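# Place three treats into the white basket

## Task

Get the brown cupcake, the ice-cream cone and the strawberry cake all inside the white basket, then leave the robot touching none of those three items and not the basket either.

## Robot and tools

Robot: two arms sit at the table edge, left_arm on the +y side with its base near (+0.025, +0.343, 0) m and right_arm on the -y side near (+0.042, -0.256, 0) m. Each ends in a four-digit hand (index, middle, ring, thumb) driven by sixteen hinge motors. right_arm has a right hand; left_arm has its mirror image, a left hand. A camera stand is fixed behind the arms.

Scene frame: origin at table-top height, halfway between the two nominal bases; +x points out over the table, +y toward left_arm, +z up. Image left/right does not match arm names. Reported hand positions and orientations can be a few centimetres off, more at long reach.

Hand point axes (right hand): +z runs along straight fingers toward the tips, +y leaves the palm face (the palm surface is at y = -0.062 m), +x crosses the palm away from the thumb. On the left hand +x points toward the thumb. A rigid mast near the wrist on the palm side (x +0.05 to +0.10, z -0.16 to -0.11, up to y = +0.06 m; x sign flipped on the left hand) can strike objects. Straight fingertips reach about 0.12 m past the hand point along +z.

Tool execute_actions. Argument actions: a list of actions run in sequence; each action is a list of 1 to 15 rows, one row per 1/30 s control step; a short action keeps its final row until 15 steps have passed (0.5 s per action). Each row is a single list of 48 numbers, each in [-1, 1], always covering both arms:
- index 0-5: left_arm dx, dy, dz, rx, ry, rz
- index 6-21: left hand hinge goals
- 22, 23: left current_limit, speed
- 24-29: right_arm dx, dy, dz, rx, ry, rz
- 30-45: right hand hinge goals
- 46, 47: right current_limit, speed.
Arm numbers are offsets, not poses: displacement and rotation away from that arm's Hand target as it stood when the action began, along scene-frame axes. Every row of an action is measured from that same starting target, not from the row before. Sending the same offset again in a new action moves the arm further. Scale: 1.0 equals 0.6 m for dx, dy, dz and 180 degrees for rx, ry, rz, which form one rotation vector turning about the Hand target's position. A translation longer than 1.0 gets shortened along its direction. All zeros re-requests the current target, which helps a hand that stopped short. Commanded orientation is clipped to within 40 degrees of the measured one. Small moves may not start; right_arm's elbow sags, so aim higher when it carries something.

Hand numbers are absolute goals, not offsets: each maps linearly between a hinge's two stops, so 0 is a real goal. To keep a hand unchanged, resend its hand_goal values plus its current limit and speed. Order per hand: index_mcp, index_abd, index_pip, index_dip, middle_mcp, middle_abd, middle_pip, middle_dip, ring_mcp, ring_abd, ring_pip, ring_dip, thumb_cmc, thumb_axl, thumb_mcp, thumb_ipl. Moving toward -1 curls or closes. Straight values: finger _mcp +0.75, _abd 0.00, _pip +0.58, _dip +0.70; thumb_cmc +0.71 (flat beside palm; lower swings it in front of the palm), thumb_axl +0.68 (twists the thumb; -0.40 is a quarter turn), thumb_mcp +0.23, thumb_ipl +0.17. current_limit scales from 0 mA at -1 to 550 mA at +1 (floor 11 mA); very low values may not lift a finger. speed sets hinge goal speed as (speed + 1)/2 of 8.5 rad/s. They start at +0.4 and -0.6 and remain until changed. A finger only presses while its goal lies past the object's surface.

Argument cameras: list of names from cam_high, cam_left_wrist, cam_right_wrist, or ["all"], or [] for none. If omitted, an empty actions list returns every image, otherwise none. Images are 896x504. Wrist images can lag while the arm moves.

Tool zoom_image: camera (one of the three names) and region [x0, y0, x1, y1] in pixels of that camera's latest image, top-left origin, at most 504 wide and 504 high. Only cameras in the most recent image set work.

Tool finished_scene: scene = the current scene number. It ends the scene permanently; call it only once all three items rest in the basket and both hands are clear.

Results: per arm end_effector_position (m) and end_effector_quat_wxyz in the scene frame, Hand target (base for the next offsets), joint positions, joint velocities (may say within noise or be omitted), joint torques (include the arm's own weight; positive means toward larger joint values), and step readings of hand position during motion. Per hand, one entry per motor in the order above: hand_goal, hand_measured, hand_current_ma (positive pushes toward -1), hand_state (moving, goal, blocked, overload), plus hand_current_limit and hand_speed. Resting a few cm from the target is normal and does not imply contact.

Avoid: dropping items or releasing them while moving, knocking anything off the table, hitting the table, basket or stand hard, and any contact or squeeze between the two hands or arms. A motor drawing 495 mA or more for 5 s shuts off for 10 s, so avoid long hard grips. Holding loads, long reaches or pushing at unreachable poses heats motors; a MOTOR HOT line warns at 85 °C and at 100 °C that arm goes limp. Hand commands sent while an arm is stopped are discarded. Loose items may occasionally get nudged by outside forces, so check before finishing.

Each tool is called as a command line: name --argument value for each argument, lists and objects as JSON in quotes; but a table of rows of numbers goes row by row, as --pt "numbers of a row", without its own name.

## Session

execute_actions --actions '[]'

Scene clock: 0.00 s.
left_arm: end_effector_position=(+0.4725, +0.0139, +0.3034) hand_goal=(+0.754, +0.000, +0.576, +0.696, +0.754, +0.000, +0.576, +0.696, +0.754, +0.000, +0.576, +0.696, +0.714, +0.678, +0.226, +0.168) hand_measured=(+0.754, +0.000, +0.576, +0.696, +0.754, +0.000, +0.576, +0.696, +0.754, +0.000, +0.576, +0.696, +0.714, +0.678, +0.226, +0.168) hand_current_ma=(+0, +0, +0, +0, +0, +0, +0, +0, +0, +0, +0, +0, +0, +0, +0, +0) hand_state=(goal, goal, goal, goal, goal, goal, goal, goal, goal, goal, goal, goal, goal, goal, goal, goal) hand_current_limit=0.40 hand_speed=-0.60 end_effector_quat_wxyz=(+0.460, +0.836, +0.286, -0.085) | right_arm: end_effector_position=(+0.6664, -0.2912, +0.2720) hand_goal=(+0.754, +0.000, +0.576, +0.696, +0.754, +0.000, +0.576, +0.696, +0.754, +0.000, +0.576, +0.696, +0.714, +0.678, +0.226, +0.168) hand_measured=(+0.754, +0.000, +0.576, +0.696, +0.754, +0.000, +0.576, +0.696, +0.754, +0.000, +0.576, +0.696, +0.714, +0.678, +0.226, +0.168) hand_current_ma=(+0, +0, +0, +0, +0, +0, +0, +0, +0, +0, +0, +0, +0, +0, +0, +0) hand_state=(goal, goal, goal, goal, goal, goal, goal, goal, goal, goal, goal, goal, goal, goal, goal, goal) hand_current_limit=0.40 hand_speed=-0.60 end_effector_quat_wxyz=(-0.010, +0.190, +0.902, +0.387)
Joint positions: left_arm=[-0.458 1.288 1.006 -0.619 0.772 0.21] | right_arm=[-0.387 1.939 1.812 -1.614 -0.781 -1.578]
Joint velocities: within noise
Joint torques (N m): no reading
Heat: left arm: hottest waist 28 °C; right arm: hottest elbow 27 °C.
Hand target: left_arm +0.4779, +0.0115, +0.3211; +0.471, +0.834, +0.279, -0.074 | right_arm +0.6711, -0.2930, +0.2743; -0.005, +0.188, +0.903, +0.386

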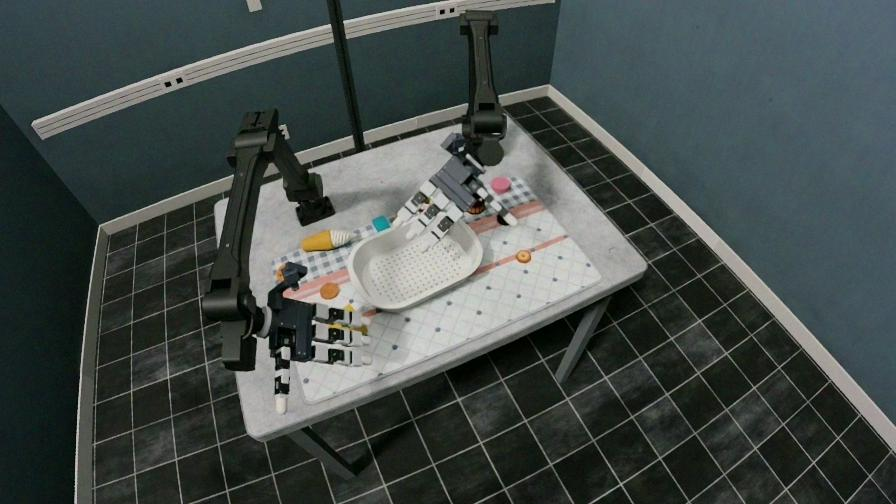

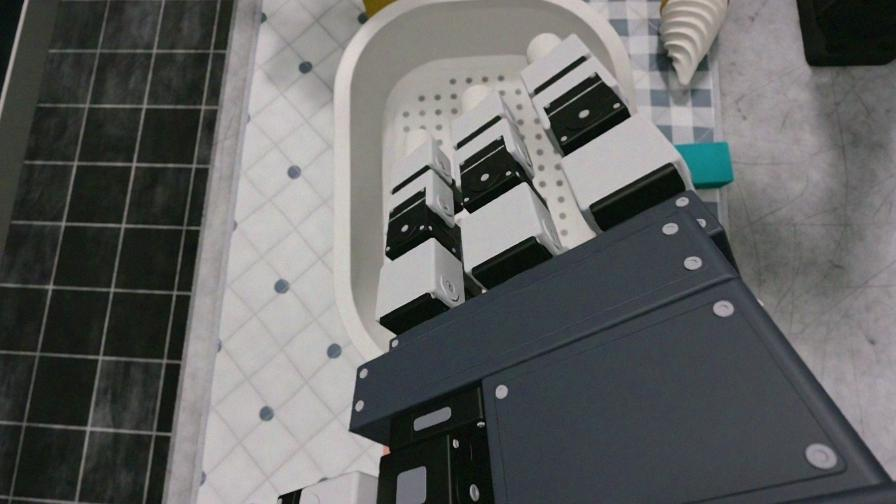

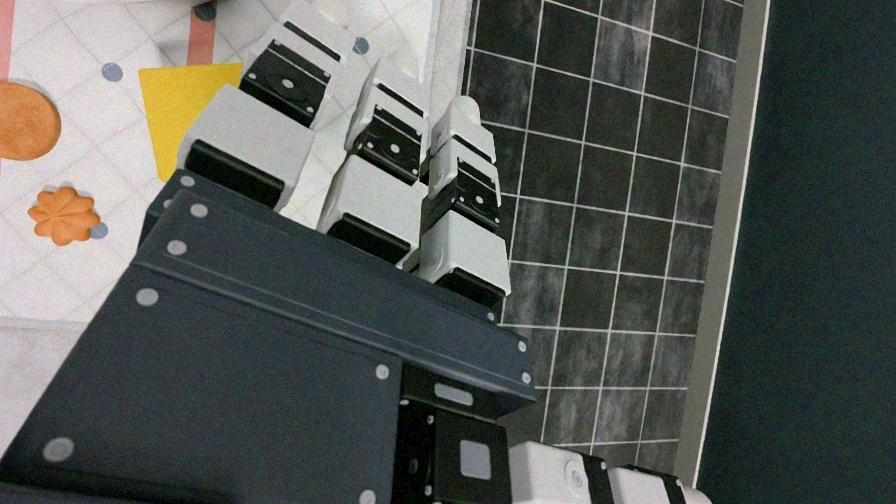

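zoom_image --camera "cam_high" --region '[240, 120, 640, 420]'

zoom_image --camera "cam_high" --region '[380, 150, 580, 290]'

Scaled by 1.260 from the camera's 896x504 image, which has a finer 1280x720 frame.

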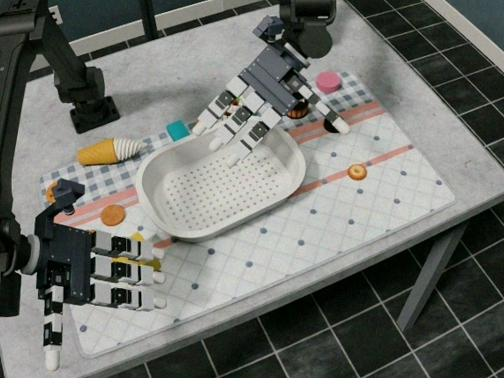

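Scaled by 2.520 from the camera's 896x504 image, which has a finer 1280x720 frame.

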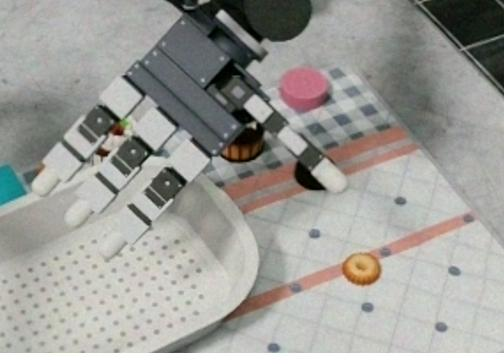

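execute_actions --actions '[[[-0.02,0.1,0.1,0.056,0.124,0,0.754,0,0.576,0.696,0.754,0,0.576,0.696,0.754,0,0.576,0.696,0.714,0.678,0.226,0.168,0.4,-0.6,0,0,0,0,0,0,0.754,0,0.576,0.696,0.754,0,0.576,0.696,0.754,0,0.576,0.696,0.714,0.678,0.226,0.168,0.4,-0.6]],[[-0.02,0.1,0.1,0.056,0.124,0,0.754,0,0.576,0.696,0.754,0,0.576,0.696,0.754,0,0.576,0.696,0.714,0.678,0.226,0.168,0.4,-0.6,0,0,0,0,0,0,0.754,0,0.576,0.696,0.754,0,0.576,0.696,0.754,0,0.576,0.696,0.714,0.678,0.226,0.168,0.4,-0.6]]]'

Scene clock: 204.80 s.
left_arm: end_effector_position=(+0.4509, +0.1276, +0.4149) hand_goal=(+0.754, +0.000, +0.576, +0.696, +0.754, +0.000, +0.576, +0.696, +0.754, +0.000, +0.576, +0.696, +0.714, +0.678, +0.226, +0.168) hand_measured=(+0.756, +0.000, +0.576, +0.696, +0.758, +0.000, +0.576, +0.696, +0.758, +0.000, +0.576, +0.696, +0.718, +0.678, +0.224, +0.168) hand_current_ma=(+4, +0, +1, +0, +5, +0, +1, +0, +6, +0, +1, +0, +5, -1, -3, +0) hand_state=(goal, goal, goal, goal, goal, goal, goal, goal, goal, goal, goal, goal, goal, goal, goal, goal) hand_current_limit=0.40 hand_speed=-0.60 end_effector_quat_wxyz=(+0.304, +0.774, +0.504, -0.234) | right_arm: end_effector_position=(+0.6664, -0.2912, +0.2720) hand_goal=(+0.754, +0.000, +0.576, +0.696, +0.754, +0.000, +0.576, +0.696, +0.754, +0.000, +0.576, +0.696, +0.714, +0.678, +0.226, +0.168) hand_measured=(+0.758, +0.000, +0.576, +0.696, +0.758, +0.000, +0.576, +0.696, +0.758, +0.000, +0.576, +0.696, +0.718, +0.678, +0.226, +0.168) hand_current_ma=(+0, +0, +0, +0, +0, +0, +0, +0, +0, +0, +0, +0, +1, +0, +0, +0) hand_state=(goal, goal, goal, goal, goal, goal, goal, goal, goal, goal, goal, goal, goal, goal, goal, goal) hand_current_limit=0.40 hand_speed=-0.60 end_effector_quat_wxyz=(-0.010, +0.190, +0.902, +0.387)
Joint positions: left_arm=[-0.266 1.274 1.52 -1.67 0.778 0.129] | right_arm=[-0.387 1.939 1.812 -1.614 -0.781 -1.578]
Joint torques (N m): left_arm=[-0.32 -10.34 13.3 0.18 0.57 0.07] | right_arm=[0.38 -17.85 10.84 0.43 -0.89 -0.13]
Heat: left arm: hottest elbow 40 °C; right arm: hottest elbow 35 °C.
Hand target: left_arm +0.4540, +0.1315, +0.4410; +0.181, +0.811, +0.444, -0.335 | right_arm +0.6711, -0.2930, +0.2743; -0.005, +0.188, +0.903, +0.386
Off the commanded pose: left_arm 0.027 m, 20 deg | right_arm 0.006 m, 1 deg.
joint sent to its limit (left arm) — joint 4 (wrist pitch), lower limit. The joint targets are off in orientation, not in position.
Step readings (end_effector_position of left_arm | right_arm):
0: (+0.4725, +0.0139, +0.3034) | (+0.6664, -0.2912, +0.2720)
1: (+0.4723, +0.0140, +0.3031) | (+0.6664, -0.2912, +0.2720)
2: (+0.4702, +0.0157, +0.3004) | (+0.6664, -0.2912, +0.2720)
4: (+0.4628, +0.0249, +0.2956) | (+0.6664, -0.2912, +0.2720)
8: (+0.4536, +0.0540, +0.3165) | (+0.6664, -0.2912, +0.2720)
15: (+0.4517, +0.0736, +0.3794) | (+0.6664, -0.2912, +0.2720)
16: (+0.4511, +0.0739, +0.3824) | (+0.6664, -0.2912, +0.2720)
17: (+0.4504, +0.0774, +0.3836) | (+0.6664, -0.2912, +0.2720)
19: (+0.4466, +0.0866, +0.3857) | (+0.6664, -0.2912, +0.2720)
23: (+0.4480, +0.1128, +0.4050) | (+0.6664, -0.2912, +0.2720)
30: (+0.4512, +0.1258, +0.4170) | (+0.6664, -0.2912, +0.2720)

execute_actions --actions '[[[-0.02,0.05,-0.033,0.01,0.118,0.118,0.754,0,0.576,0.696,0.754,0,0.576,0.696,0.754,0,0.576,0.696,0.714,0.678,0.226,0.168,0.4,-0.6,0,0,0,0,0,0,0.754,0,0.576,0.696,0.754,0,0.576,0.696,0.754,0,0.576,0.696,0.714,0.678,0.226,0.168,0.4,-0.6]],[[-0.02,0.05,-0.033,0.01,0.118,0.118,0.754,0,0.576,0.696,0.754,0,0.576,0.696,0.754,0,0.576,0.696,0.714,0.678,0.226,0.168,0.4,-0.6,0,0,0,0,0,0,0.754,0,0.576,0.696,0.754,0,0.576,0.696,0.754,0,0.576,0.696,0.714,0.678,0.226,0.168,0.4,-0.6]],[[-0.02,0.05,-0.033,0.01,0.118,0.118,0.754,0,0.576,0.696,0.754,0,0.576,0.696,0.754,0,0.576,0.696,0.714,0.678,0.226,0.168,0.4,-0.6,0,0,0,0,0,0,0.754,0,0.576,0.696,0.754,0,0.576,0.696,0.754,0,0.576,0.696,0.714,0.678,0.226,0.168,0.4,-0.6]]]' --cameras '["all"]'

Scene clock: 229.37 s.
left_arm: end_effector_position=(+0.4090, +0.2178, +0.3650) hand_goal=(+0.754, +0.000, +0.576, +0.696, +0.754, +0.000, +0.576, +0.696, +0.754, +0.000, +0.576, +0.696, +0.714, +0.678, +0.226, +0.168) hand_measured=(+0.748, +0.002, +0.576, +0.696, +0.746, +0.002, +0.576, +0.696, +0.746, +0.002, +0.576, +0.696, +0.708, +0.678, +0.224, +0.168) hand_current_ma=(-10, +1, +0, +0, -12, +1, +0, +0, -12, +1, +0, +0, -8, -1, -3, +0) hand_state=(goal, goal, goal, goal, goal, goal, goal, goal, goal, goal, goal, goal, goal, goal, goal, goal) hand_current_limit=0.40 hand_speed=-0.60 end_effector_quat_wxyz=(+0.106, +0.149, +0.841, -0.509) | right_arm: end_effector_position=(+0.6664, -0.2912, +0.2720) hand_goal=(+0.754, +0.000, +0.576, +0.696, +0.754, +0.000, +0.576, +0.696, +0.754, +0.000, +0.576, +0.696, +0.714, +0.678, +0.226, +0.168) hand_measured=(+0.758, +0.000, +0.576, +0.696, +0.758, +0.000, +0.576, +0.696, +0.758, +0.000, +0.576, +0.696, +0.718, +0.678, +0.226, +0.168) hand_current_ma=(+0, +0, +0, +0, +0, +0, +0, +0, +0, +0, +0, +0, +1, +0, +0, +0) hand_state=(goal, goal, goal, goal, goal, goal, goal, goal, goal, goal, goal, goal, goal, goal, goal, goal) hand_current_limit=0.40 hand_speed=-0.60 end_effector_quat_wxyz=(-0.010, +0.190, +0.902, +0.387)
Joint positions: left_arm=[-0.068 1.305 1.522 -1.671 1.089 -1.321] | right_arm=[-0.387 1.939 1.812 -1.614 -0.781 -1.578]
Joint torques (N m): left_arm=[0.03 -9.11 13.27 0.03 1.11 -0.06] | right_arm=[0.26 -17.96 10.8 0.4 -0.89 -0.14]
Heat: left arm: hottest elbow 41 °C; right arm: hottest elbow 35 °C.
Hand target: left_arm +0.4181, +0.2215, +0.3817; +0.038, +0.191, +0.824, -0.533 | right_arm +0.6711, -0.2930, +0.2743; -0.005, +0.188, +0.903, +0.386
Off the commanded pose: left_arm 0.019 m, 10 deg | right_arm 0.006 m, 1 deg.
joint sent to its limit (left arm) — joint 4 (wrist pitch), lower limit. The joint targets are off in orientation, not in position.
Step readings (end_effector_position of left_arm | right_arm):
0: (+0.4509, +0.1276, +0.4149) | (+0.6664, -0.2912, +0.2720)
1: (+0.4509, +0.1278, +0.4147) | (+0.6664, -0.2912, +0.2720)
2: (+0.4507, +0.1281, +0.4146) | (+0.6664, -0.2912, +0.2720)
4: (+0.4503, +0.1304, +0.4148) | (+0.6664, -0.2912, +0.2720)
8: (+0.4470, +0.1400, +0.4138) | (+0.6664, -0.2912, +0.2720)
15: (+0.4425, +0.1515, +0.4085) | (+0.6664, -0.2912, +0.2720)
16: (+0.4420, +0.1521, +0.4077) | (+0.6664, -0.2912, +0.2720)
17: (+0.4410, +0.1532, +0.4073) | (+0.6664, -0.2912, +0.2720)
19: (+0.4376, +0.1563, +0.4060) | (+0.6664, -0.2912, +0.2720)
23: (+0.4335, +0.1720, +0.3997) | (+0.6664, -0.2912, +0.2720)
30: (+0.4260, +0.1848, +0.3918) | (+0.6664, -0.2912, +0.2720)
31: (+0.4248, +0.1851, +0.3913) | (+0.6664, -0.2912, +0.2720)
32: (+0.4232, +0.1862, +0.3908) | (+0.6664, -0.2912, +0.2720)
34: (+0.4181, +0.1889, +0.3898) | (+0.6664, -0.2912, +0.2720)
38: (+0.4148, +0.2073, +0.3816) | (+0.6664, -0.2912, +0.2720)
45: (+0.4130, +0.2178, +0.3663) | (+0.6664, -0.2912, +0.2720)
camera_calibration:
cam_left_wrist: T_world_to_cam=[[0.529134, -0.346662, 0.774495, -0.464756], [-0.650277, 0.420703, 0.632573, -0.098074], [-0.545122, -0.838352, -0.00281799, 0.53433], [0, 0, 0, 1]] pos_world=[0.473418, 0.328104, 0.423496]

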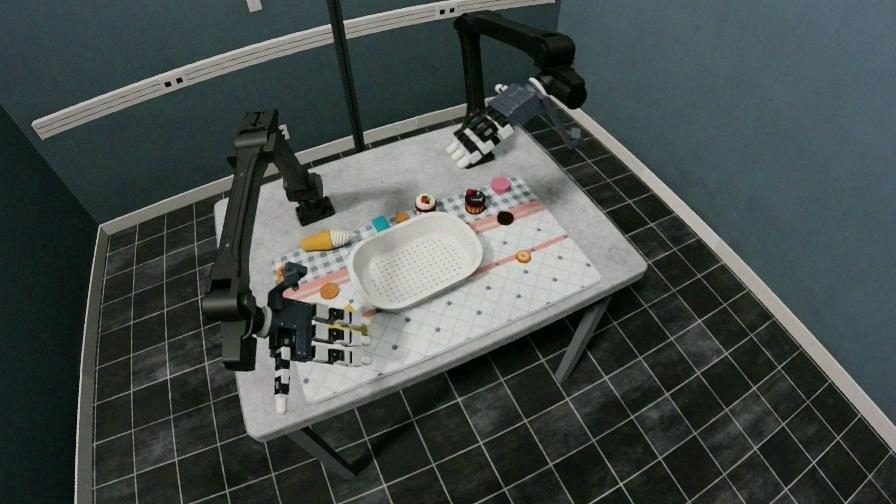

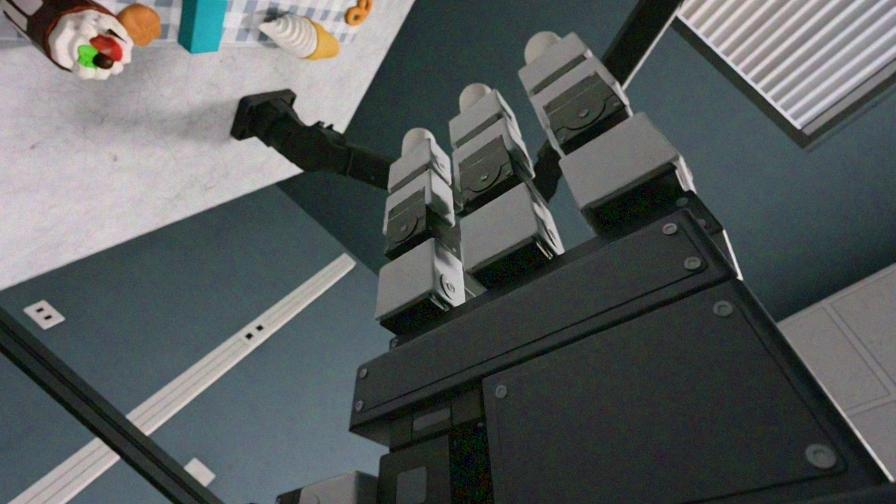

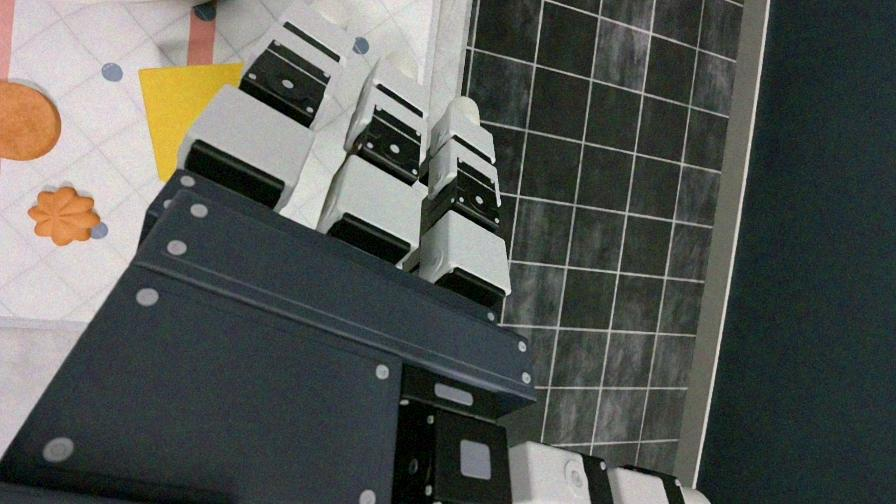

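zoom_image --camera "cam_high" --region '[260, 160, 460, 310]'

zoom_image --camera "cam_high" --region '[390, 160, 550, 280]'

Scaled by 2.520 from the camera's 896x504 image, which has a finer 1280x720 frame.

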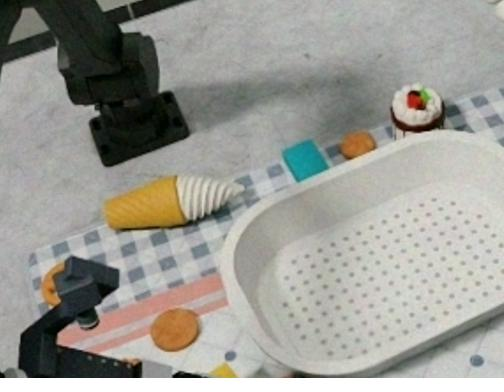

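Scaled by 3.150 from the camera's 896x504 image, which has a finer 1280x720 frame.

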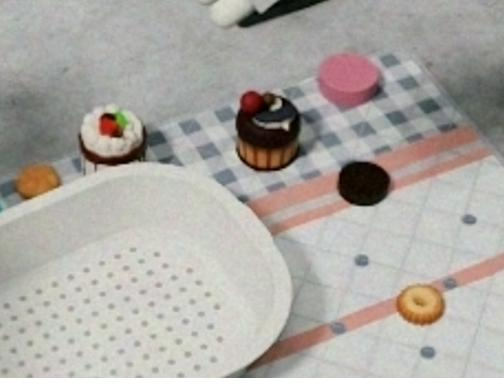

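execute_actions --actions '[[[-0.08,0.03,-0.033,0.12,0.009,0.043,0.754,0.25,0.576,0.696,-0.3,0,-0.6,0.26,0.754,-0.25,0.576,0.696,0.714,0.678,-0.75,0.168,0.4,-0.6,0,0,0,0,0,0,0.754,0,0.576,0.696,0.754,0,0.576,0.696,0.754,0,0.576,0.696,0.714,0.678,0.226,0.168,0.4,-0.6]],[[-0.08,0.03,-0.033,0.12,0.009,0.043,0.754,0.25,0.576,0.696,-0.3,0,-0.6,0.26,0.754,-0.25,0.576,0.696,0.714,0.678,-0.75,0.168,0.4,-0.6,0,0,0,0,0,0,0.754,0,0.576,0.696,0.754,0,0.576,0.696,0.754,0,0.576,0.696,0.714,0.678,0.226,0.168,0.4,-0.6]],[[-0.08,0.03,-0.033,0.12,0.009,0.043,0.754,0.25,0.576,0.696,-0.3,0,-0.6,0.26,0.754,-0.25,0.576,0.696,0.714,0.678,-0.75,0.168,0.4,-0.6,0,0,0,0,0,0,0.754,0,0.576,0.696,0.754,0,0.576,0.696,0.754,0,0.576,0.696,0.714,0.678,0.226,0.168,0.4,-0.6]],[[-0.077,0.03,-0.034,0,0,0,0.754,0.25,0.576,0.696,-0.3,0,-0.6,0.26,0.754,-0.25,0.576,0.696,0.714,0.678,-0.75,0.168,0.4,-0.6,0,0,0,0,0,0,0.754,0,0.576,0.696,0.754,0,0.576,0.696,0.754,0,0.576,0.696,0.714,0.678,0.226,0.168,0.4,-0.6]]]' --cameras '["cam_high","cam_left_wrist"]'

Scene clock: 453.17 s.
left_arm: end_effector_position=(+0.2328, +0.2962, +0.2985) hand_goal=(+0.754, +0.250, +0.576, +0.696, -0.300, +0.000, -0.600, +0.260, +0.754, -0.250, +0.576, +0.696, +0.714, +0.678, -0.750, +0.168) hand_measured=(+0.752, +0.246, +0.576, +0.696, -0.284, +0.002, -0.596, +0.264, +0.752, -0.248, +0.576, +0.696, +0.710, +0.678, -0.668, +0.168) hand_current_ma=(-3, -4, +0, +0, +37, +1, +7, +4, -3, +3, +0, +0, -7, -1, +378, +0) hand_state=(goal, goal, goal, goal, goal, goal, goal, goal, goal, goal, goal, goal, goal, goal, blocked, goal) hand_current_limit=0.40 hand_speed=-0.60 end_effector_quat_wxyz=(+0.029, +0.005, +0.999, -0.015) | right_arm: end_effector_position=(+0.6664, -0.2912, +0.2720) hand_goal=(+0.754, +0.000, +0.576, +0.696, +0.754, +0.000, +0.576, +0.696, +0.754, +0.000, +0.576, +0.696, +0.714, +0.678, +0.226, +0.168) hand_measured=(+0.758, +0.000, +0.576, +0.696, +0.758, +0.000, +0.576, +0.696, +0.758, +0.000, +0.576, +0.696, +0.718, +0.678, +0.226, +0.168) hand_current_ma=(+0, +0, +0, +0, +0, +0, +0, +0, +0, +0, +0, +0, +1, +0, +0, +0) hand_state=(goal, goal, goal, goal, goal, goal, goal, goal, goal, goal, goal, goal, goal, goal, goal, goal) hand_current_limit=0.40 hand_speed=-0.60 end_effector_quat_wxyz=(-0.010, +0.190, +0.902, +0.387)
Joint positions: left_arm=[-0.561 0.992 1.162 -1.675 -0.003 -2.082] | right_arm=[-0.387 1.939 1.812 -1.614 -0.781 -1.578]
Joint torques (N m): left_arm=[-2.08 -5.89 8.88 0.08 0.01 -0.01] | right_arm=[0.26 -18.02 10.8 0.4 -0.9 -0.12]
Heat: left arm: hottest elbow 45 °C; right arm: hottest elbow 36 °C.
Hand target: left_arm +0.2277, +0.2935, +0.3019; -0.001, -0.001, +1.000, -0.001 | right_arm +0.6711, -0.2930, +0.2743; -0.005, +0.188, +0.903, +0.386
Off the commanded pose: left_arm 0.007 m, 4 deg | right_arm 0.006 m, 1 deg.
joint sent to its limit (left arm) — joint 4 (wrist pitch), lower limit; joint 6 (wrist roll), lower limit. The joint targets are off in orientation, not in position.
Step readings (end_effector_position of left_arm | right_arm):
0: (+0.4089, +0.2178, +0.3650) | (+0.6664, -0.2912, +0.2720)
1: (+0.4089, +0.2185, +0.3645) | (+0.6664, -0.2912, +0.2720)
2: (+0.4087, +0.2251, +0.3605) | (+0.6664, -0.2912, +0.2720)
4: (+0.4052, +0.2423, +0.3501) | (+0.6664, -0.2912, +0.2720)
8: (+0.3943, +0.2480, +0.3462) | (+0.6664, -0.2912, +0.2720)
15: (+0.3784, +0.2405, +0.3549) | (+0.6664, -0.2912, +0.2720)
16: (+0.3777, +0.2421, +0.3550) | (+0.6664, -0.2912, +0.2720)
17: (+0.3766, +0.2484, +0.3534) | (+0.6664, -0.2912, +0.2720)
19: (+0.3700, +0.2645, +0.3474) | (+0.6664, -0.2912, +0.2720)
23: (+0.3489, +0.2643, +0.3385) | (+0.6664, -0.2912, +0.2720)
30: (+0.3331, +0.2580, +0.3365) | (+0.6664, -0.2912, +0.2720)
31: (+0.3326, +0.2599, +0.3363) | (+0.6664, -0.2912, +0.2720)
32: (+0.3315, +0.2653, +0.3359) | (+0.6664, -0.2912, +0.2720)
34: (+0.3242, +0.2804, +0.3326) | (+0.6664, -0.2912, +0.2720)
38: (+0.3013, +0.2803, +0.3209) | (+0.6664, -0.2912, +0.2720)
45: (+0.2853, +0.2758, +0.3149) | (+0.6664, -0.2912, +0.2720)
46: (+0.2843, +0.2762, +0.3149) | (+0.6664, -0.2912, +0.2720)
47: (+0.2816, +0.2771, +0.3133) | (+0.6664, -0.2912, +0.2720)
49: (+0.2703, +0.2817, +0.3061) | (+0.6664, -0.2912, +0.2720)
53: (+0.2455, +0.2932, +0.2944) | (+0.6664, -0.2912, +0.2720)
60: (+0.2338, +0.2962, +0.2993) | (+0.6664, -0.2912, +0.2720)
camera_calibration:
cam_left_wrist: T_world_to_cam=[[0.788557, -0.607039, 0.0983977, -0.0741993], [-0.50295, -0.544544, 0.671203, 0.0365065], [-0.353864, -0.57877, -0.734714, 0.60084], [0, 0, 0, 1]] pos_world=[0.289487, 0.322586, 0.424244]
Images, in order (width x height): cam_high 896x504, cam_left_wrist 896x504.

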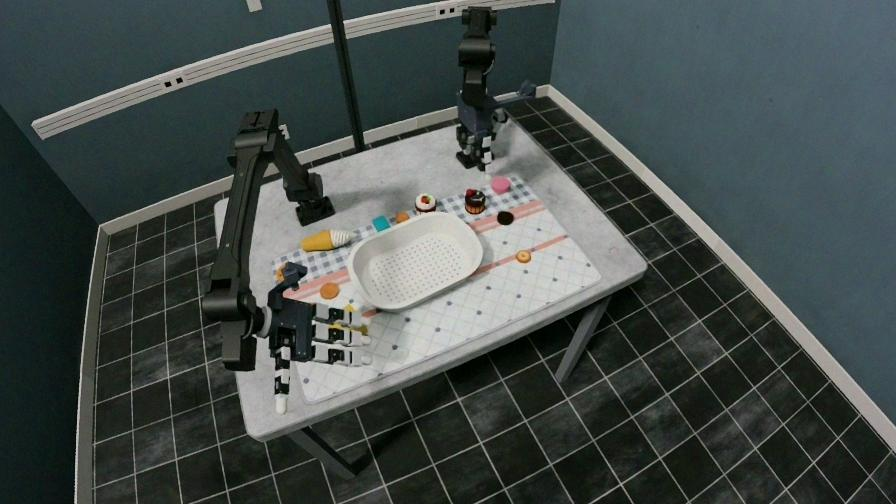

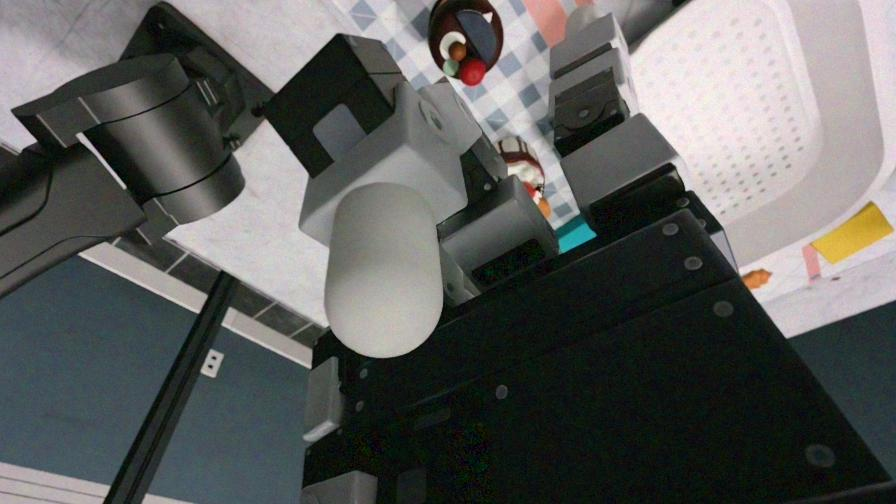

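execute_actions --actions '[[[0.034,0.003,-0.05,0,0,-0.083,0.754,0.25,0.576,0.696,-0.34,0,-0.81,0.04,0.754,-0.25,0.576,0.696,0.714,0.678,-0.6,0.168,0.4,-0.6,0,0,0,0,0,0,0.754,0,0.576,0.696,0.754,0,0.576,0.696,0.754,0,0.576,0.696,0.714,0.678,0.226,0.168,0.4,-0.6]],[[0.034,0.003,-0.1,0,0,-0.083,0.754,0.25,0.576,0.696,-0.34,0,-0.81,0.04,0.754,-0.25,0.576,0.696,0.714,0.678,-0.6,0.168,0.4,-0.6,0,0,0,0,0,0,0.754,0,0.576,0.696,0.754,0,0.576,0.696,0.754,0,0.576,0.696,0.714,0.678,0.226,0.168,0.4,-0.6]]]' --cameras '["cam_high","cam_left_wrist"]'

zoom_image --camera "cam_high" --region '[390, 110, 590, 260]'

Scene clock: 486.63 s.
left_arm: end_effector_position=(+0.2639, +0.2980, +0.2112) hand_goal=(+0.754, +0.250, +0.576, +0.696, -0.340, +0.000, -0.810, +0.040, +0.754, -0.250, +0.576, +0.696, +0.714, +0.678, -0.600, +0.168) hand_measured=(+0.752, +0.246, +0.576, +0.696, -0.326, +0.002, -0.806, +0.042, +0.752, -0.248, +0.576, +0.696, +0.712, +0.678, -0.604, +0.168) hand_current_ma=(-3, -4, +0, +0, +32, +1, +4, +4, -3, +2, +0, +0, -3, -1, -7, +0) hand_state=(goal, goal, goal, goal, goal, goal, goal, goal, goal, goal, goal, goal, goal, goal, goal, goal) hand_current_limit=0.40 hand_speed=-0.60 end_effector_quat_wxyz=(-0.007, +0.254, +0.967, +0.003) | right_arm: end_effector_position=(+0.6664, -0.2912, +0.2720) hand_goal=(+0.754, +0.000, +0.576, +0.696, +0.754, +0.000, +0.576, +0.696, +0.754, +0.000, +0.576, +0.696, +0.714, +0.678, +0.226, +0.168) hand_measured=(+0.758, +0.000, +0.576, +0.696, +0.758, +0.000, +0.576, +0.696, +0.758, +0.000, +0.576, +0.696, +0.718, +0.678, +0.226, +0.168) hand_current_ma=(+0, +0, +0, +0, +0, +0, +0, +0, +0, +0, +0, +0, +1, +0, +0, +0) hand_state=(goal, goal, goal, goal, goal, goal, goal, goal, goal, goal, goal, goal, goal, goal, goal, goal) hand_current_limit=0.40 hand_speed=-0.60 end_effector_quat_wxyz=(-0.010, +0.190, +0.902, +0.387)
Joint positions: left_arm=[-0.579 1.003 0.929 -1.513 -0.003 -1.597] | right_arm=[-0.387 1.939 1.812 -1.614 -0.781 -1.578]
Joint torques (N m): left_arm=[-0.21 -4.89 9.09 0.47 -0.06 0.16] | right_arm=[0.5 -18.02 10.8 0.39 -0.9 -0.13]
Heat: left arm: hottest elbow 41 °C; right arm: hottest elbow 37 °C.
Hand target: left_arm +0.2685, +0.2971, +0.2119; -0.001, +0.257, +0.966, -0.001 | right_arm +0.6711, -0.2930, +0.2743; -0.005, +0.188, +0.903, +0.386
Off the commanded pose: left_arm 0.005 m, 1 deg | right_arm 0.006 m, 1 deg.
Step readings (end_effector_position of left_arm | right_arm):
0: (+0.2328, +0.2962, +0.2985) | (+0.6664, -0.2912, +0.2720)
1: (+0.2328, +0.2962, +0.2984) | (+0.6664, -0.2912, +0.2720)
2: (+0.2331, +0.2965, +0.2975) | (+0.6664, -0.2912, +0.2720)
4: (+0.2338, +0.2976, +0.2920) | (+0.6664, -0.2912, +0.2720)
8: (+0.2346, +0.2999, +0.2785) | (+0.6664, -0.2912, +0.2720)
15: (+0.2414, +0.2998, +0.2738) | (+0.6664, -0.2912, +0.2720)
16: (+0.2420, +0.2998, +0.2734) | (+0.6664, -0.2912, +0.2720)
17: (+0.2443, +0.2993, +0.2705) | (+0.6664, -0.2912, +0.2720)
19: (+0.2494, +0.2984, +0.2552) | (+0.6664, -0.2912, +0.2720)
23: (+0.2499, +0.3020, +0.2213) | (+0.6664, -0.2912, +0.2720)
30: (+0.2598, +0.2993, +0.2114) | (+0.6664, -0.2912, +0.2720)
camera_calibration:
cam_left_wrist: T_world_to_cam=[[0.400442, -0.916118, 0.0193636, 0.122145], [-0.670265, -0.278438, 0.687908, 0.0729782], [-0.624813, -0.288446, -0.725539, 0.531833], [0, 0, 0, 1]] pos_world=[0.332299, 0.285624, 0.333298]
Images, in order (width x height): cam_high 896x504, cam_left_wrist 896x504.

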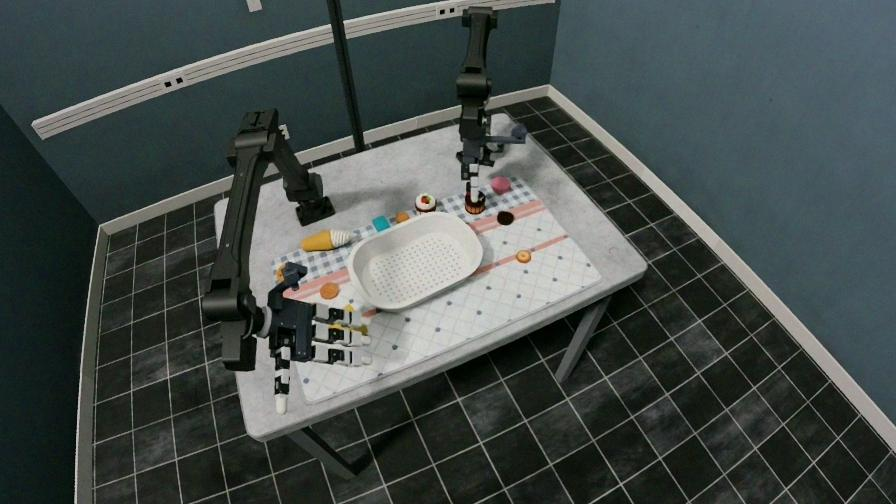

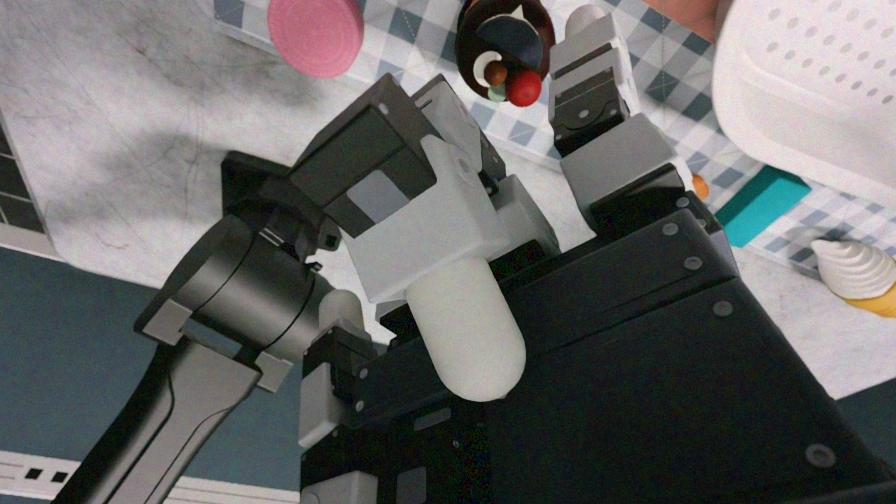

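Scaled by 2.520 from the camera's 896x504 image, which has a finer 1280x720 frame.

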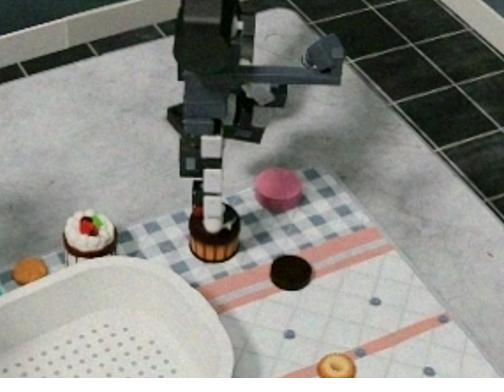

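execute_actions --actions '[[[0.039,-0.012,0,0,0,0,0.754,0.25,0.576,0.696,0.95,0,0.95,0.95,0.754,-0.25,0.576,0.696,0.714,0.678,-0.6,0.168,0.4,-0.6,0,0,0,0,0,0,0.754,0,0.576,0.696,0.754,0,0.576,0.696,0.754,0,0.576,0.696,0.714,0.678,0.226,0.168,0.4,-0.6]],[[0,0,0,0,0,0,0.754,0.25,0.576,0.696,0.95,0,0.95,0.95,0.754,-0.25,0.576,0.696,0.714,0.678,-0.6,0.168,0.4,-0.6,0,0,0,0,0,0,0.754,0,0.576,0.696,0.754,0,0.576,0.696,0.754,0,0.576,0.696,0.714,0.678,0.226,0.168,0.4,-0.6]]]' --cameras '["cam_high","cam_left_wrist"]'

zoom_image --camera "cam_high" --region '[420, 130, 540, 230]'

Scene clock: 535.03 s.
left_arm: end_effector_position=(+0.2760, +0.2960, +0.1986) hand_goal=(+0.754, +0.250, +0.576, +0.696, +0.950, +0.000, +0.950, +0.950, +0.754, -0.250, +0.576, +0.696, +0.714, +0.678, -0.600, +0.168) hand_measured=(+0.752, +0.246, +0.576, +0.696, +0.940, +0.002, +0.942, +0.946, +0.752, -0.248, +0.576, +0.696, +0.712, +0.678, -0.604, +0.168) hand_current_ma=(-2, -4, +0, +0, -19, +3, -12, -5, -2, +2, +0, +0, -2, -1, -7, +0) hand_state=(goal, goal, goal, goal, goal, goal, goal, goal, goal, goal, goal, goal, goal, goal, goal, goal) hand_current_limit=0.40 hand_speed=-0.60 end_effector_quat_wxyz=(-0.023, +0.257, +0.966, +0.007) | right_arm: end_effector_position=(+0.6664, -0.2912, +0.2720) hand_goal=(+0.754, +0.000, +0.576, +0.696, +0.754, +0.000, +0.576, +0.696, +0.754, +0.000, +0.576, +0.696, +0.714, +0.678, +0.226, +0.168) hand_measured=(+0.758, +0.000, +0.576, +0.696, +0.758, +0.000, +0.576, +0.696, +0.758, +0.000, +0.576, +0.696, +0.718, +0.678, +0.226, +0.168) hand_current_ma=(+0, +0, +0, +0, +0, +0, +0, +0, +0, +0, +0, +0, +1, +0, +0, +0) hand_state=(goal, goal, goal, goal, goal, goal, goal, goal, goal, goal, goal, goal, goal, goal, goal, goal) hand_current_limit=0.40 hand_speed=-0.60 end_effector_quat_wxyz=(-0.010, +0.190, +0.902, +0.387)
Joint positions: left_arm=[-0.562 1.061 0.931 -1.488 -0.002 -1.573] | right_arm=[-0.387 1.939 1.812 -1.614 -0.781 -1.578]
Joint torques (N m): left_arm=[0.21 -4.89 12.46 0.36 0.01 0.17] | right_arm=[0.32 -17.96 10.81 0.44 -0.9 -0.13]
Heat: left arm: hottest elbow 37 °C; right arm: hottest elbow 37 °C.
Hand target: left_arm +0.2920, +0.2899, +0.2120; -0.001, +0.257, +0.966, -0.001 | right_arm +0.6711, -0.2930, +0.2743; -0.005, +0.188, +0.903, +0.386
Off the commanded pose: left_arm 0.022 m, 3 deg | right_arm 0.006 m, 1 deg.
Step readings (end_effector_position of left_arm | right_arm):
0: (+0.2640, +0.2980, +0.2112) | (+0.6664, -0.2912, +0.2720)
1: (+0.2640, +0.2980, +0.2112) | (+0.6664, -0.2912, +0.2720)
2: (+0.2646, +0.2978, +0.2110) | (+0.6664, -0.2912, +0.2720)
4: (+0.2670, +0.2974, +0.2095) | (+0.6664, -0.2912, +0.2720)
8: (+0.2726, +0.2961, +0.2020) | (+0.6664, -0.2912, +0.2720)
15: (+0.2753, +0.2957, +0.1982) | (+0.6664, -0.2912, +0.2720)
16: (+0.2753, +0.2957, +0.1982) | (+0.6664, -0.2912, +0.2720)
17: (+0.2753, +0.2957, +0.1982) | (+0.6664, -0.2912, +0.2720)
19: (+0.2754, +0.2957, +0.1981) | (+0.6664, -0.2912, +0.2720)
23: (+0.2754, +0.2957, +0.1981) | (+0.6664, -0.2912, +0.2720)
30: (+0.2762, +0.2964, +0.1989) | (+0.6664, -0.2912, +0.2720)
camera_calibration:
cam_left_wrist: T_world_to_cam=[[0.394688, -0.918801, -0.00507396, 0.123035], [-0.652751, -0.284279, 0.702212, 0.0833439], [-0.646635, -0.273843, -0.71195, 0.528695], [0, 0, 0, 1]] pos_world=[0.347715, 0.281517, 0.318503]
Images, in order (width x height): cam_high 896x504, cam_left_wrist 896x504.

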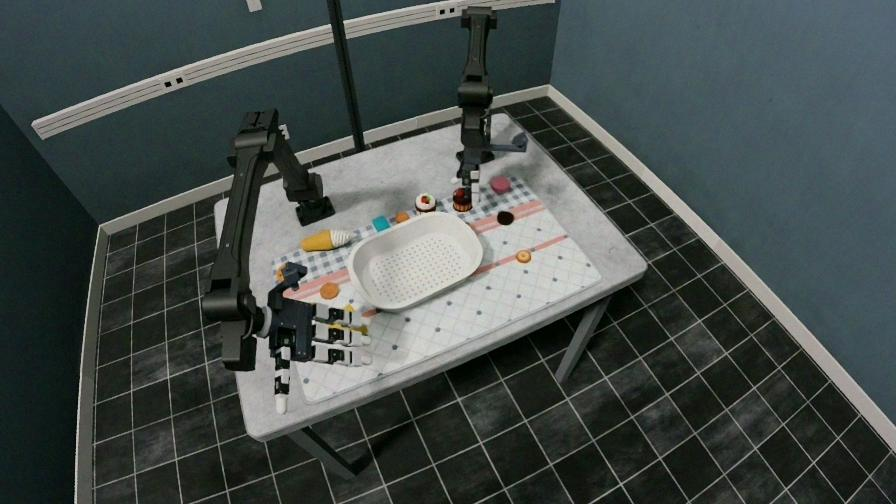

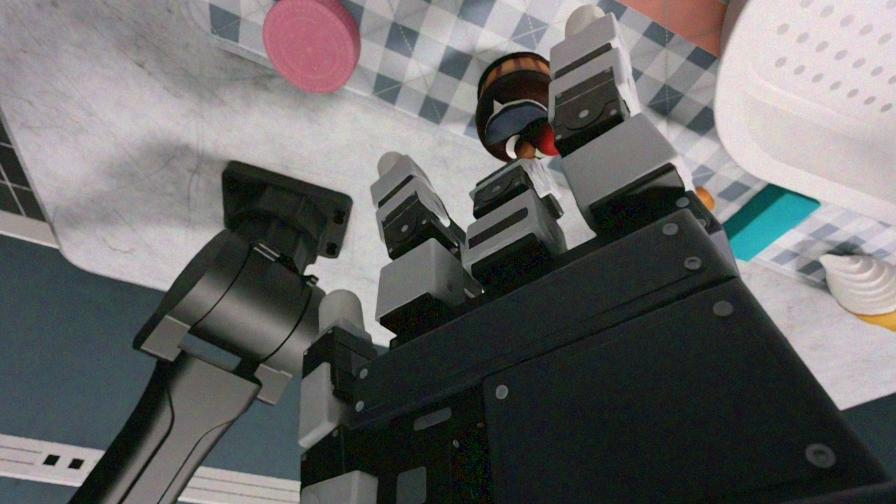

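Scaled by 4.200 from the camera's 896x504 image, which has a finer 1280x720 frame.

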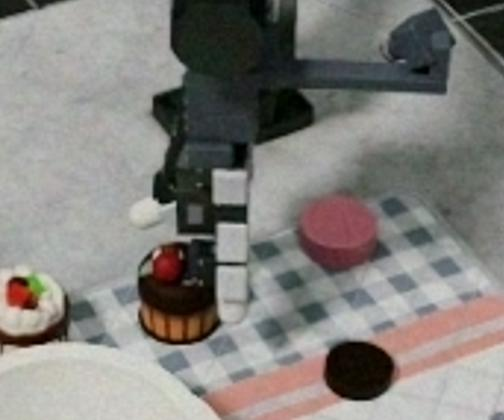

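execute_actions --actions '[[[0,0,0.07,0,0,0,0.754,0.25,0.576,0.696,0.95,0,0.95,0.95,0.754,-0.25,0.576,0.696,0.714,0.678,-0.6,0.168,0.4,-0.6,0,0,0,0,0,0,0.754,0,0.576,0.696,0.754,0,0.576,0.696,0.754,0,0.576,0.696,0.714,0.678,0.226,0.168,0.4,-0.6]],[[-0.075,-0.045,0,0,0,0.0556,0.754,0.25,0.576,0.696,0.95,0,0.95,0.95,0.754,-0.25,0.576,0.696,0.714,0.678,-0.6,0.168,0.4,-0.6,0,0,0,0,0,0,0.754,0,0.576,0.696,0.754,0,0.576,0.696,0.754,0,0.576,0.696,0.714,0.678,0.226,0.168,0.4,-0.6]],[[0,0,0,0,0,0,0.754,0.25,0.576,0.696,0.95,0,0.95,0.95,0.754,-0.25,0.576,0.696,0.714,0.678,-0.6,0.168,0.4,-0.6,0,0,0,0,0,0,0.754,0,0.576,0.696,0.754,0,0.576,0.696,0.754,0,0.576,0.696,0.714,0.678,0.226,0.168,0.4,-0.6]]]' --cameras '["cam_high","cam_left_wrist"]'

zoom_image --camera "cam_high" --region '[420, 130, 540, 230]'

Scene clock: 573.30 s.
left_arm: end_effector_position=(+0.2456, +0.2679, +0.2388) hand_goal=(+0.754, +0.250, +0.576, +0.696, +0.950, +0.000, +0.950, +0.950, +0.754, -0.250, +0.576, +0.696, +0.714, +0.678, -0.600, +0.168) hand_measured=(+0.752, +0.246, +0.576, +0.696, +0.940, +0.002, +0.944, +0.946, +0.752, -0.248, +0.576, +0.696, +0.712, +0.678, -0.604, +0.168) hand_current_ma=(-2, -4, +0, +0, -17, +3, -10, -5, -2, +2, +0, +0, -2, -1, -7, +0) hand_state=(goal, goal, goal, goal, goal, goal, goal, goal, goal, goal, goal, goal, goal, goal, goal, goal) hand_current_limit=0.40 hand_speed=-0.60 end_effector_quat_wxyz=(-0.020, +0.171, +0.985, +0.006) | right_arm: end_effector_position=(+0.6664, -0.2912, +0.2720) hand_goal=(+0.754, +0.000, +0.576, +0.696, +0.754, +0.000, +0.576, +0.696, +0.754, +0.000, +0.576, +0.696, +0.714, +0.678, +0.226, +0.168) hand_measured=(+0.758, +0.000, +0.576, +0.696, +0.758, +0.000, +0.576, +0.696, +0.758, +0.000, +0.576, +0.696, +0.718, +0.678, +0.226, +0.168) hand_current_ma=(+0, +0, +0, +0, +0, +0, +0, +0, +0, +0, +0, +0, +1, +0, +0, +0) hand_state=(goal, goal, goal, goal, goal, goal, goal, goal, goal, goal, goal, goal, goal, goal, goal, goal) hand_current_limit=0.40 hand_speed=-0.60 end_effector_quat_wxyz=(-0.010, +0.190, +0.902, +0.387)
Joint positions: left_arm=[-0.684 1.061 1.036 -1.587 0.007 -1.873] | right_arm=[-0.387 1.939 1.812 -1.614 -0.781 -1.578]
Joint torques (N m): left_arm=[-2.08 -7.3 11.4 -0.31 -0.23 0.01] | right_arm=[0.21 -18.02 10.82 0.43 -0.9 -0.13]
Heat: left arm: hottest elbow 39 °C; right arm: hottest elbow 37 °C.
Hand target: left_arm +0.2470, +0.2629, +0.2540; -0.001, +0.172, +0.985, -0.001 | right_arm +0.6711, -0.2930, +0.2743; -0.005, +0.188, +0.903, +0.386
Off the commanded pose: left_arm 0.016 m, 2 deg | right_arm 0.006 m, 1 deg.
Step readings (end_effector_position of left_arm | right_arm):
0: (+0.2760, +0.2960, +0.1986) | (+0.6664, -0.2912, +0.2720)
1: (+0.2761, +0.2960, +0.1988) | (+0.6664, -0.2912, +0.2720)
2: (+0.2757, +0.2962, +0.1999) | (+0.6664, -0.2912, +0.2720)
4: (+0.2754, +0.2964, +0.2076) | (+0.6664, -0.2912, +0.2720)
8: (+0.2806, +0.2934, +0.2288) | (+0.6664, -0.2912, +0.2720)
15: (+0.2823, +0.2924, +0.2382) | (+0.6664, -0.2912, +0.2720)
16: (+0.2818, +0.2926, +0.2382) | (+0.6664, -0.2912, +0.2720)
17: (+0.2799, +0.2918, +0.2379) | (+0.6664, -0.2912, +0.2720)
19: (+0.2733, +0.2877, +0.2376) | (+0.6664, -0.2912, +0.2720)
23: (+0.2596, +0.2732, +0.2374) | (+0.6664, -0.2912, +0.2720)
30: (+0.2491, +0.2674, +0.2382) | (+0.6664, -0.2912, +0.2720)
31: (+0.2484, +0.2675, +0.2383) | (+0.6664, -0.2912, +0.2720)
32: (+0.2480, +0.2676, +0.2384) | (+0.6664, -0.2912, +0.2720)
34: (+0.2471, +0.2675, +0.2385) | (+0.6664, -0.2912, +0.2720)
38: (+0.2462, +0.2677, +0.2387) | (+0.6664, -0.2912, +0.2720)
45: (+0.2457, +0.2678, +0.2388) | (+0.6664, -0.2912, +0.2720)
camera_calibration:
cam_left_wrist: T_world_to_cam=[[0.550391, -0.834903, -0.0024227, 0.0479849], [-0.597081, -0.395637, 0.69783, 0.0444808], [-0.583579, -0.382633, -0.71626, 0.544677], [0, 0, 0, 1]] pos_world=[0.31801, 0.266072, 0.359206]
Images, in order (width x height): cam_high 896x504, cam_left_wrist 896x504.

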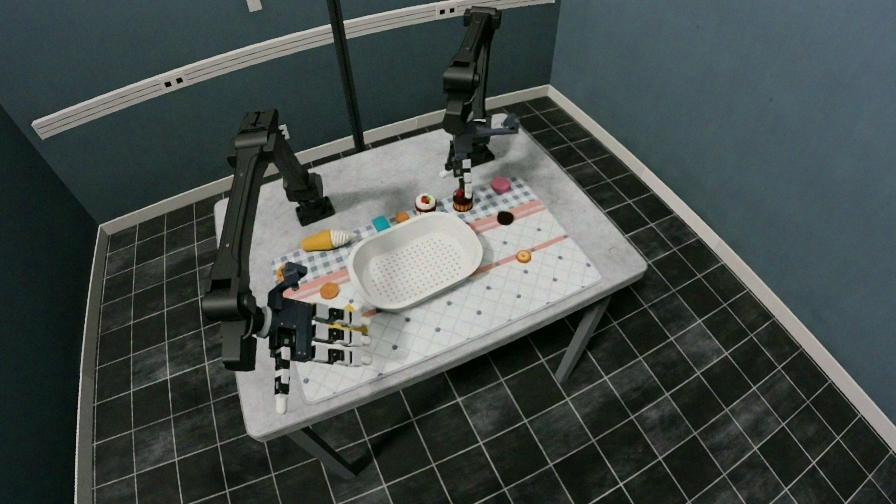

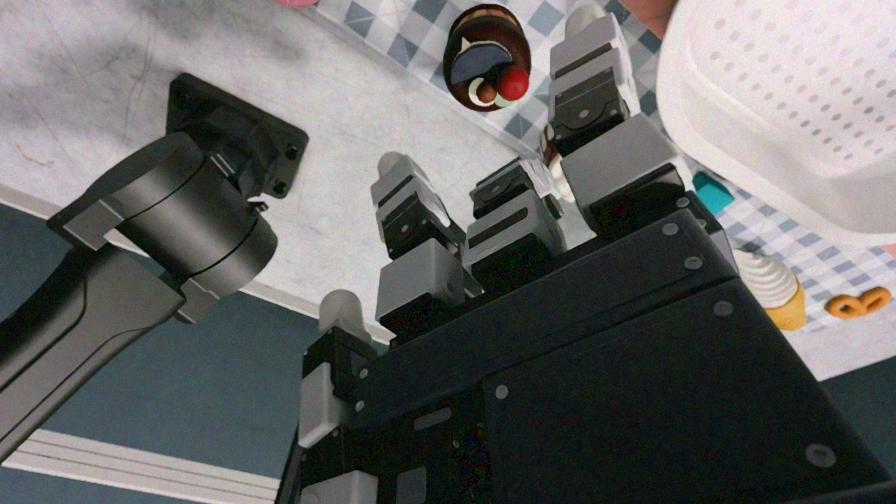

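Scaled by 4.200 from the camera's 896x504 image, which has a finer 1280x720 frame.

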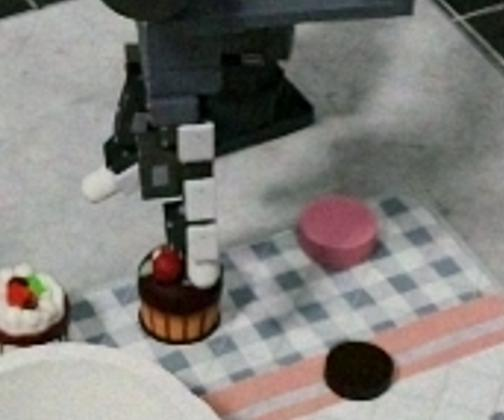

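execute_actions --actions '[[[0.015,-0.01,-0.045,0,0,0,0.754,0.25,0.576,0.696,0.95,0,0.95,0.95,0.754,-0.25,0.576,0.696,0.714,0.678,-0.6,0.168,0.4,-0.6,0,0,0,0,0,0,0.754,0,0.576,0.696,0.754,0,0.576,0.696,0.754,0,0.576,0.696,0.714,0.678,0.226,0.168,0.4,-0.6]],[[0,0,0,0,0,0,0.754,0.25,0.576,0.696,0.95,0,0.95,0.95,0.754,-0.25,0.576,0.696,0.714,0.678,-0.6,0.168,0.4,-0.6,0,0,0,0,0,0,0.754,0,0.576,0.696,0.754,0,0.576,0.696,0.754,0,0.576,0.696,0.714,0.678,0.226,0.168,0.4,-0.6]]]' --cameras '["cam_high","cam_left_wrist"]'

zoom_image --camera "cam_high" --region '[420, 130, 540, 230]'

Scene clock: 679.07 s.
left_arm: end_effector_position=(+0.2540, +0.2616, +0.2299) hand_goal=(+0.754, +0.250, +0.576, +0.696, +0.950, +0.000, +0.950, +0.950, +0.754, -0.250, +0.576, +0.696, +0.714, +0.678, -0.600, +0.168) hand_measured=(+0.752, +0.246, +0.576, +0.696, +0.940, +0.002, +0.944, +0.946, +0.752, -0.248, +0.576, +0.696, +0.712, +0.678, -0.604, +0.168) hand_current_ma=(-2, -3, +0, +0, -17, +3, -10, -5, -2, +2, +0, +0, -2, -1, -7, +0) hand_state=(goal, goal, goal, goal, goal, goal, goal, goal, goal, goal, goal, goal, goal, goal, goal, goal) hand_current_limit=0.40 hand_speed=-0.60 end_effector_quat_wxyz=(-0.001, +0.171, +0.985, -0.004) | right_arm: end_effector_position=(+0.6664, -0.2912, +0.2720) hand_goal=(+0.754, +0.000, +0.576, +0.696, +0.754, +0.000, +0.576, +0.696, +0.754, +0.000, +0.576, +0.696, +0.714, +0.678, +0.226, +0.168) hand_measured=(+0.758, +0.000, +0.576, +0.696, +0.758, +0.000, +0.576, +0.696, +0.758, +0.000, +0.576, +0.696, +0.718, +0.678, +0.226, +0.168) hand_current_ma=(+0, +0, +0, +0, +0, +0, +0, +0, +0, +0, +0, +0, +1, +0, +0, +0) hand_state=(goal, goal, goal, goal, goal, goal, goal, goal, goal, goal, goal, goal, goal, goal, goal, goal) hand_current_limit=0.40 hand_speed=-0.60 end_effector_quat_wxyz=(-0.010, +0.190, +0.902, +0.387)
Joint positions: left_arm=[-0.684 1.061 1.018 -1.526 0.007 -1.873] | right_arm=[-0.387 1.939 1.812 -1.614 -0.781 -1.578]
Joint torques (N m): left_arm=[-1.96 -4.72 8.85 0.49 -0.23 -0.01] | right_arm=[0.21 -17.85 10.8 0.38 -0.91 -0.13]
Heat: left arm: hottest elbow 39 °C; right arm: hottest elbow 37 °C.
Hand target: left_arm +0.2560, +0.2568, +0.2270; -0.001, +0.172, +0.985, -0.001 | right_arm +0.6711, -0.2930, +0.2743; -0.005, +0.188, +0.903, +0.386
Off the commanded pose: left_arm 0.006 m, 0 deg | right_arm 0.006 m, 1 deg.
Step readings (end_effector_position of left_arm | right_arm):
0: (+0.2455, +0.2679, +0.2388) | (+0.6664, -0.2912, +0.2720)
1: (+0.2455, +0.2679, +0.2388) | (+0.6664, -0.2912, +0.2720)
2: (+0.2461, +0.2675, +0.2387) | (+0.6664, -0.2912, +0.2720)
4: (+0.2487, +0.2656, +0.2375) | (+0.6664, -0.2912, +0.2720)
8: (+0.2532, +0.2622, +0.2331) | (+0.6664, -0.2912, +0.2720)
15: (+0.2537, +0.2618, +0.2299) | (+0.6664, -0.2912, +0.2720)
16: (+0.2538, +0.2618, +0.2299) | (+0.6664, -0.2912, +0.2720)
17: (+0.2539, +0.2617, +0.2299) | (+0.6664, -0.2912, +0.2720)
19: (+0.2540, +0.2617, +0.2299) | (+0.6664, -0.2912, +0.2720)
23: (+0.2540, +0.2616, +0.2299) | (+0.6664, -0.2912, +0.2720)
30: (+0.2540, +0.2616, +0.2299) | (+0.6664, -0.2912, +0.2720)
camera_calibration:
cam_left_wrist: T_world_to_cam=[[0.550124, -0.834197, 0.0384561, 0.0285649], [-0.621134, -0.377967, 0.686537, 0.0573966], [-0.558172, -0.401567, -0.726077, 0.541521], [0, 0, 0, 1]] pos_world=[0.322199, 0.26298, 0.352683]
Images, in order (width x height): cam_high 896x504, cam_left_wrist 896x504.

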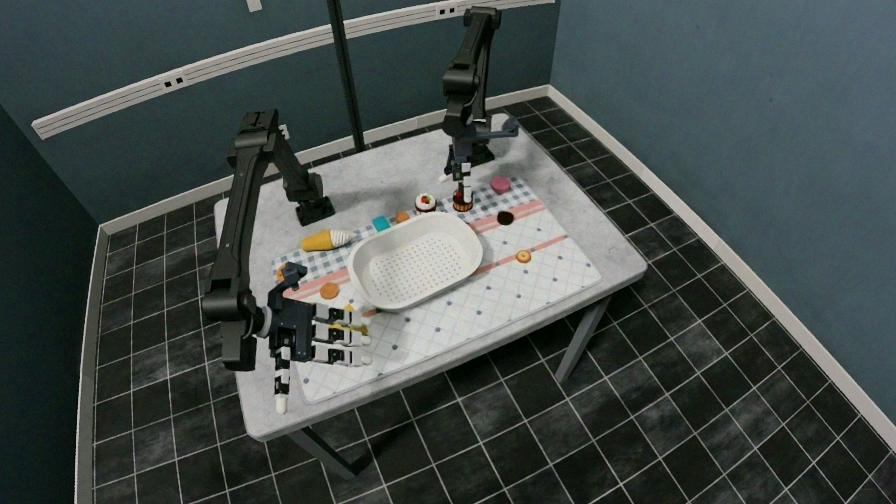

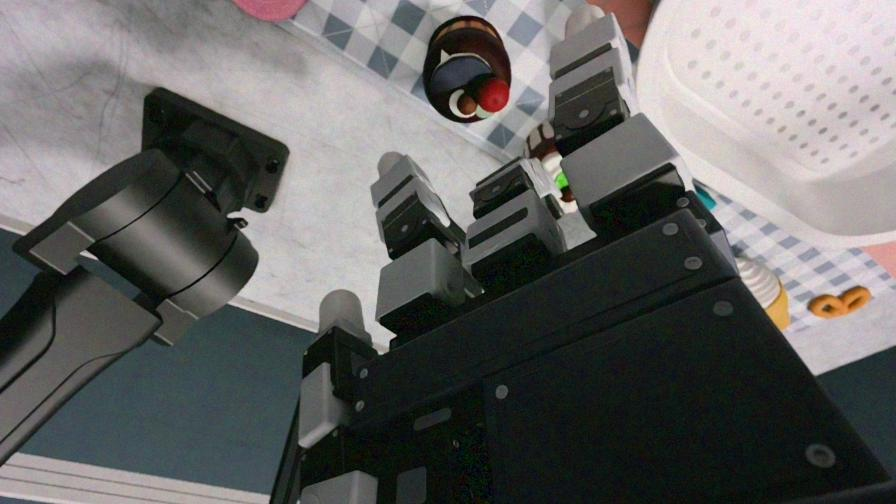

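Scaled by 4.200 from the camera's 896x504 image, which has a finer 1280x720 frame.

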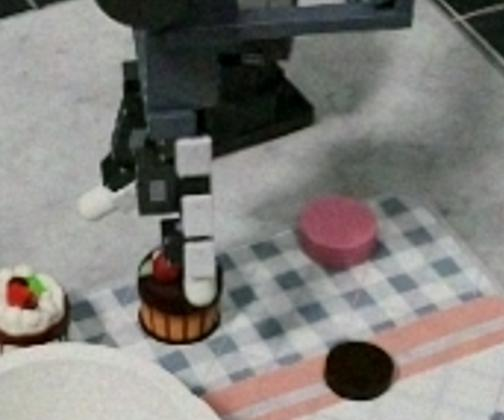

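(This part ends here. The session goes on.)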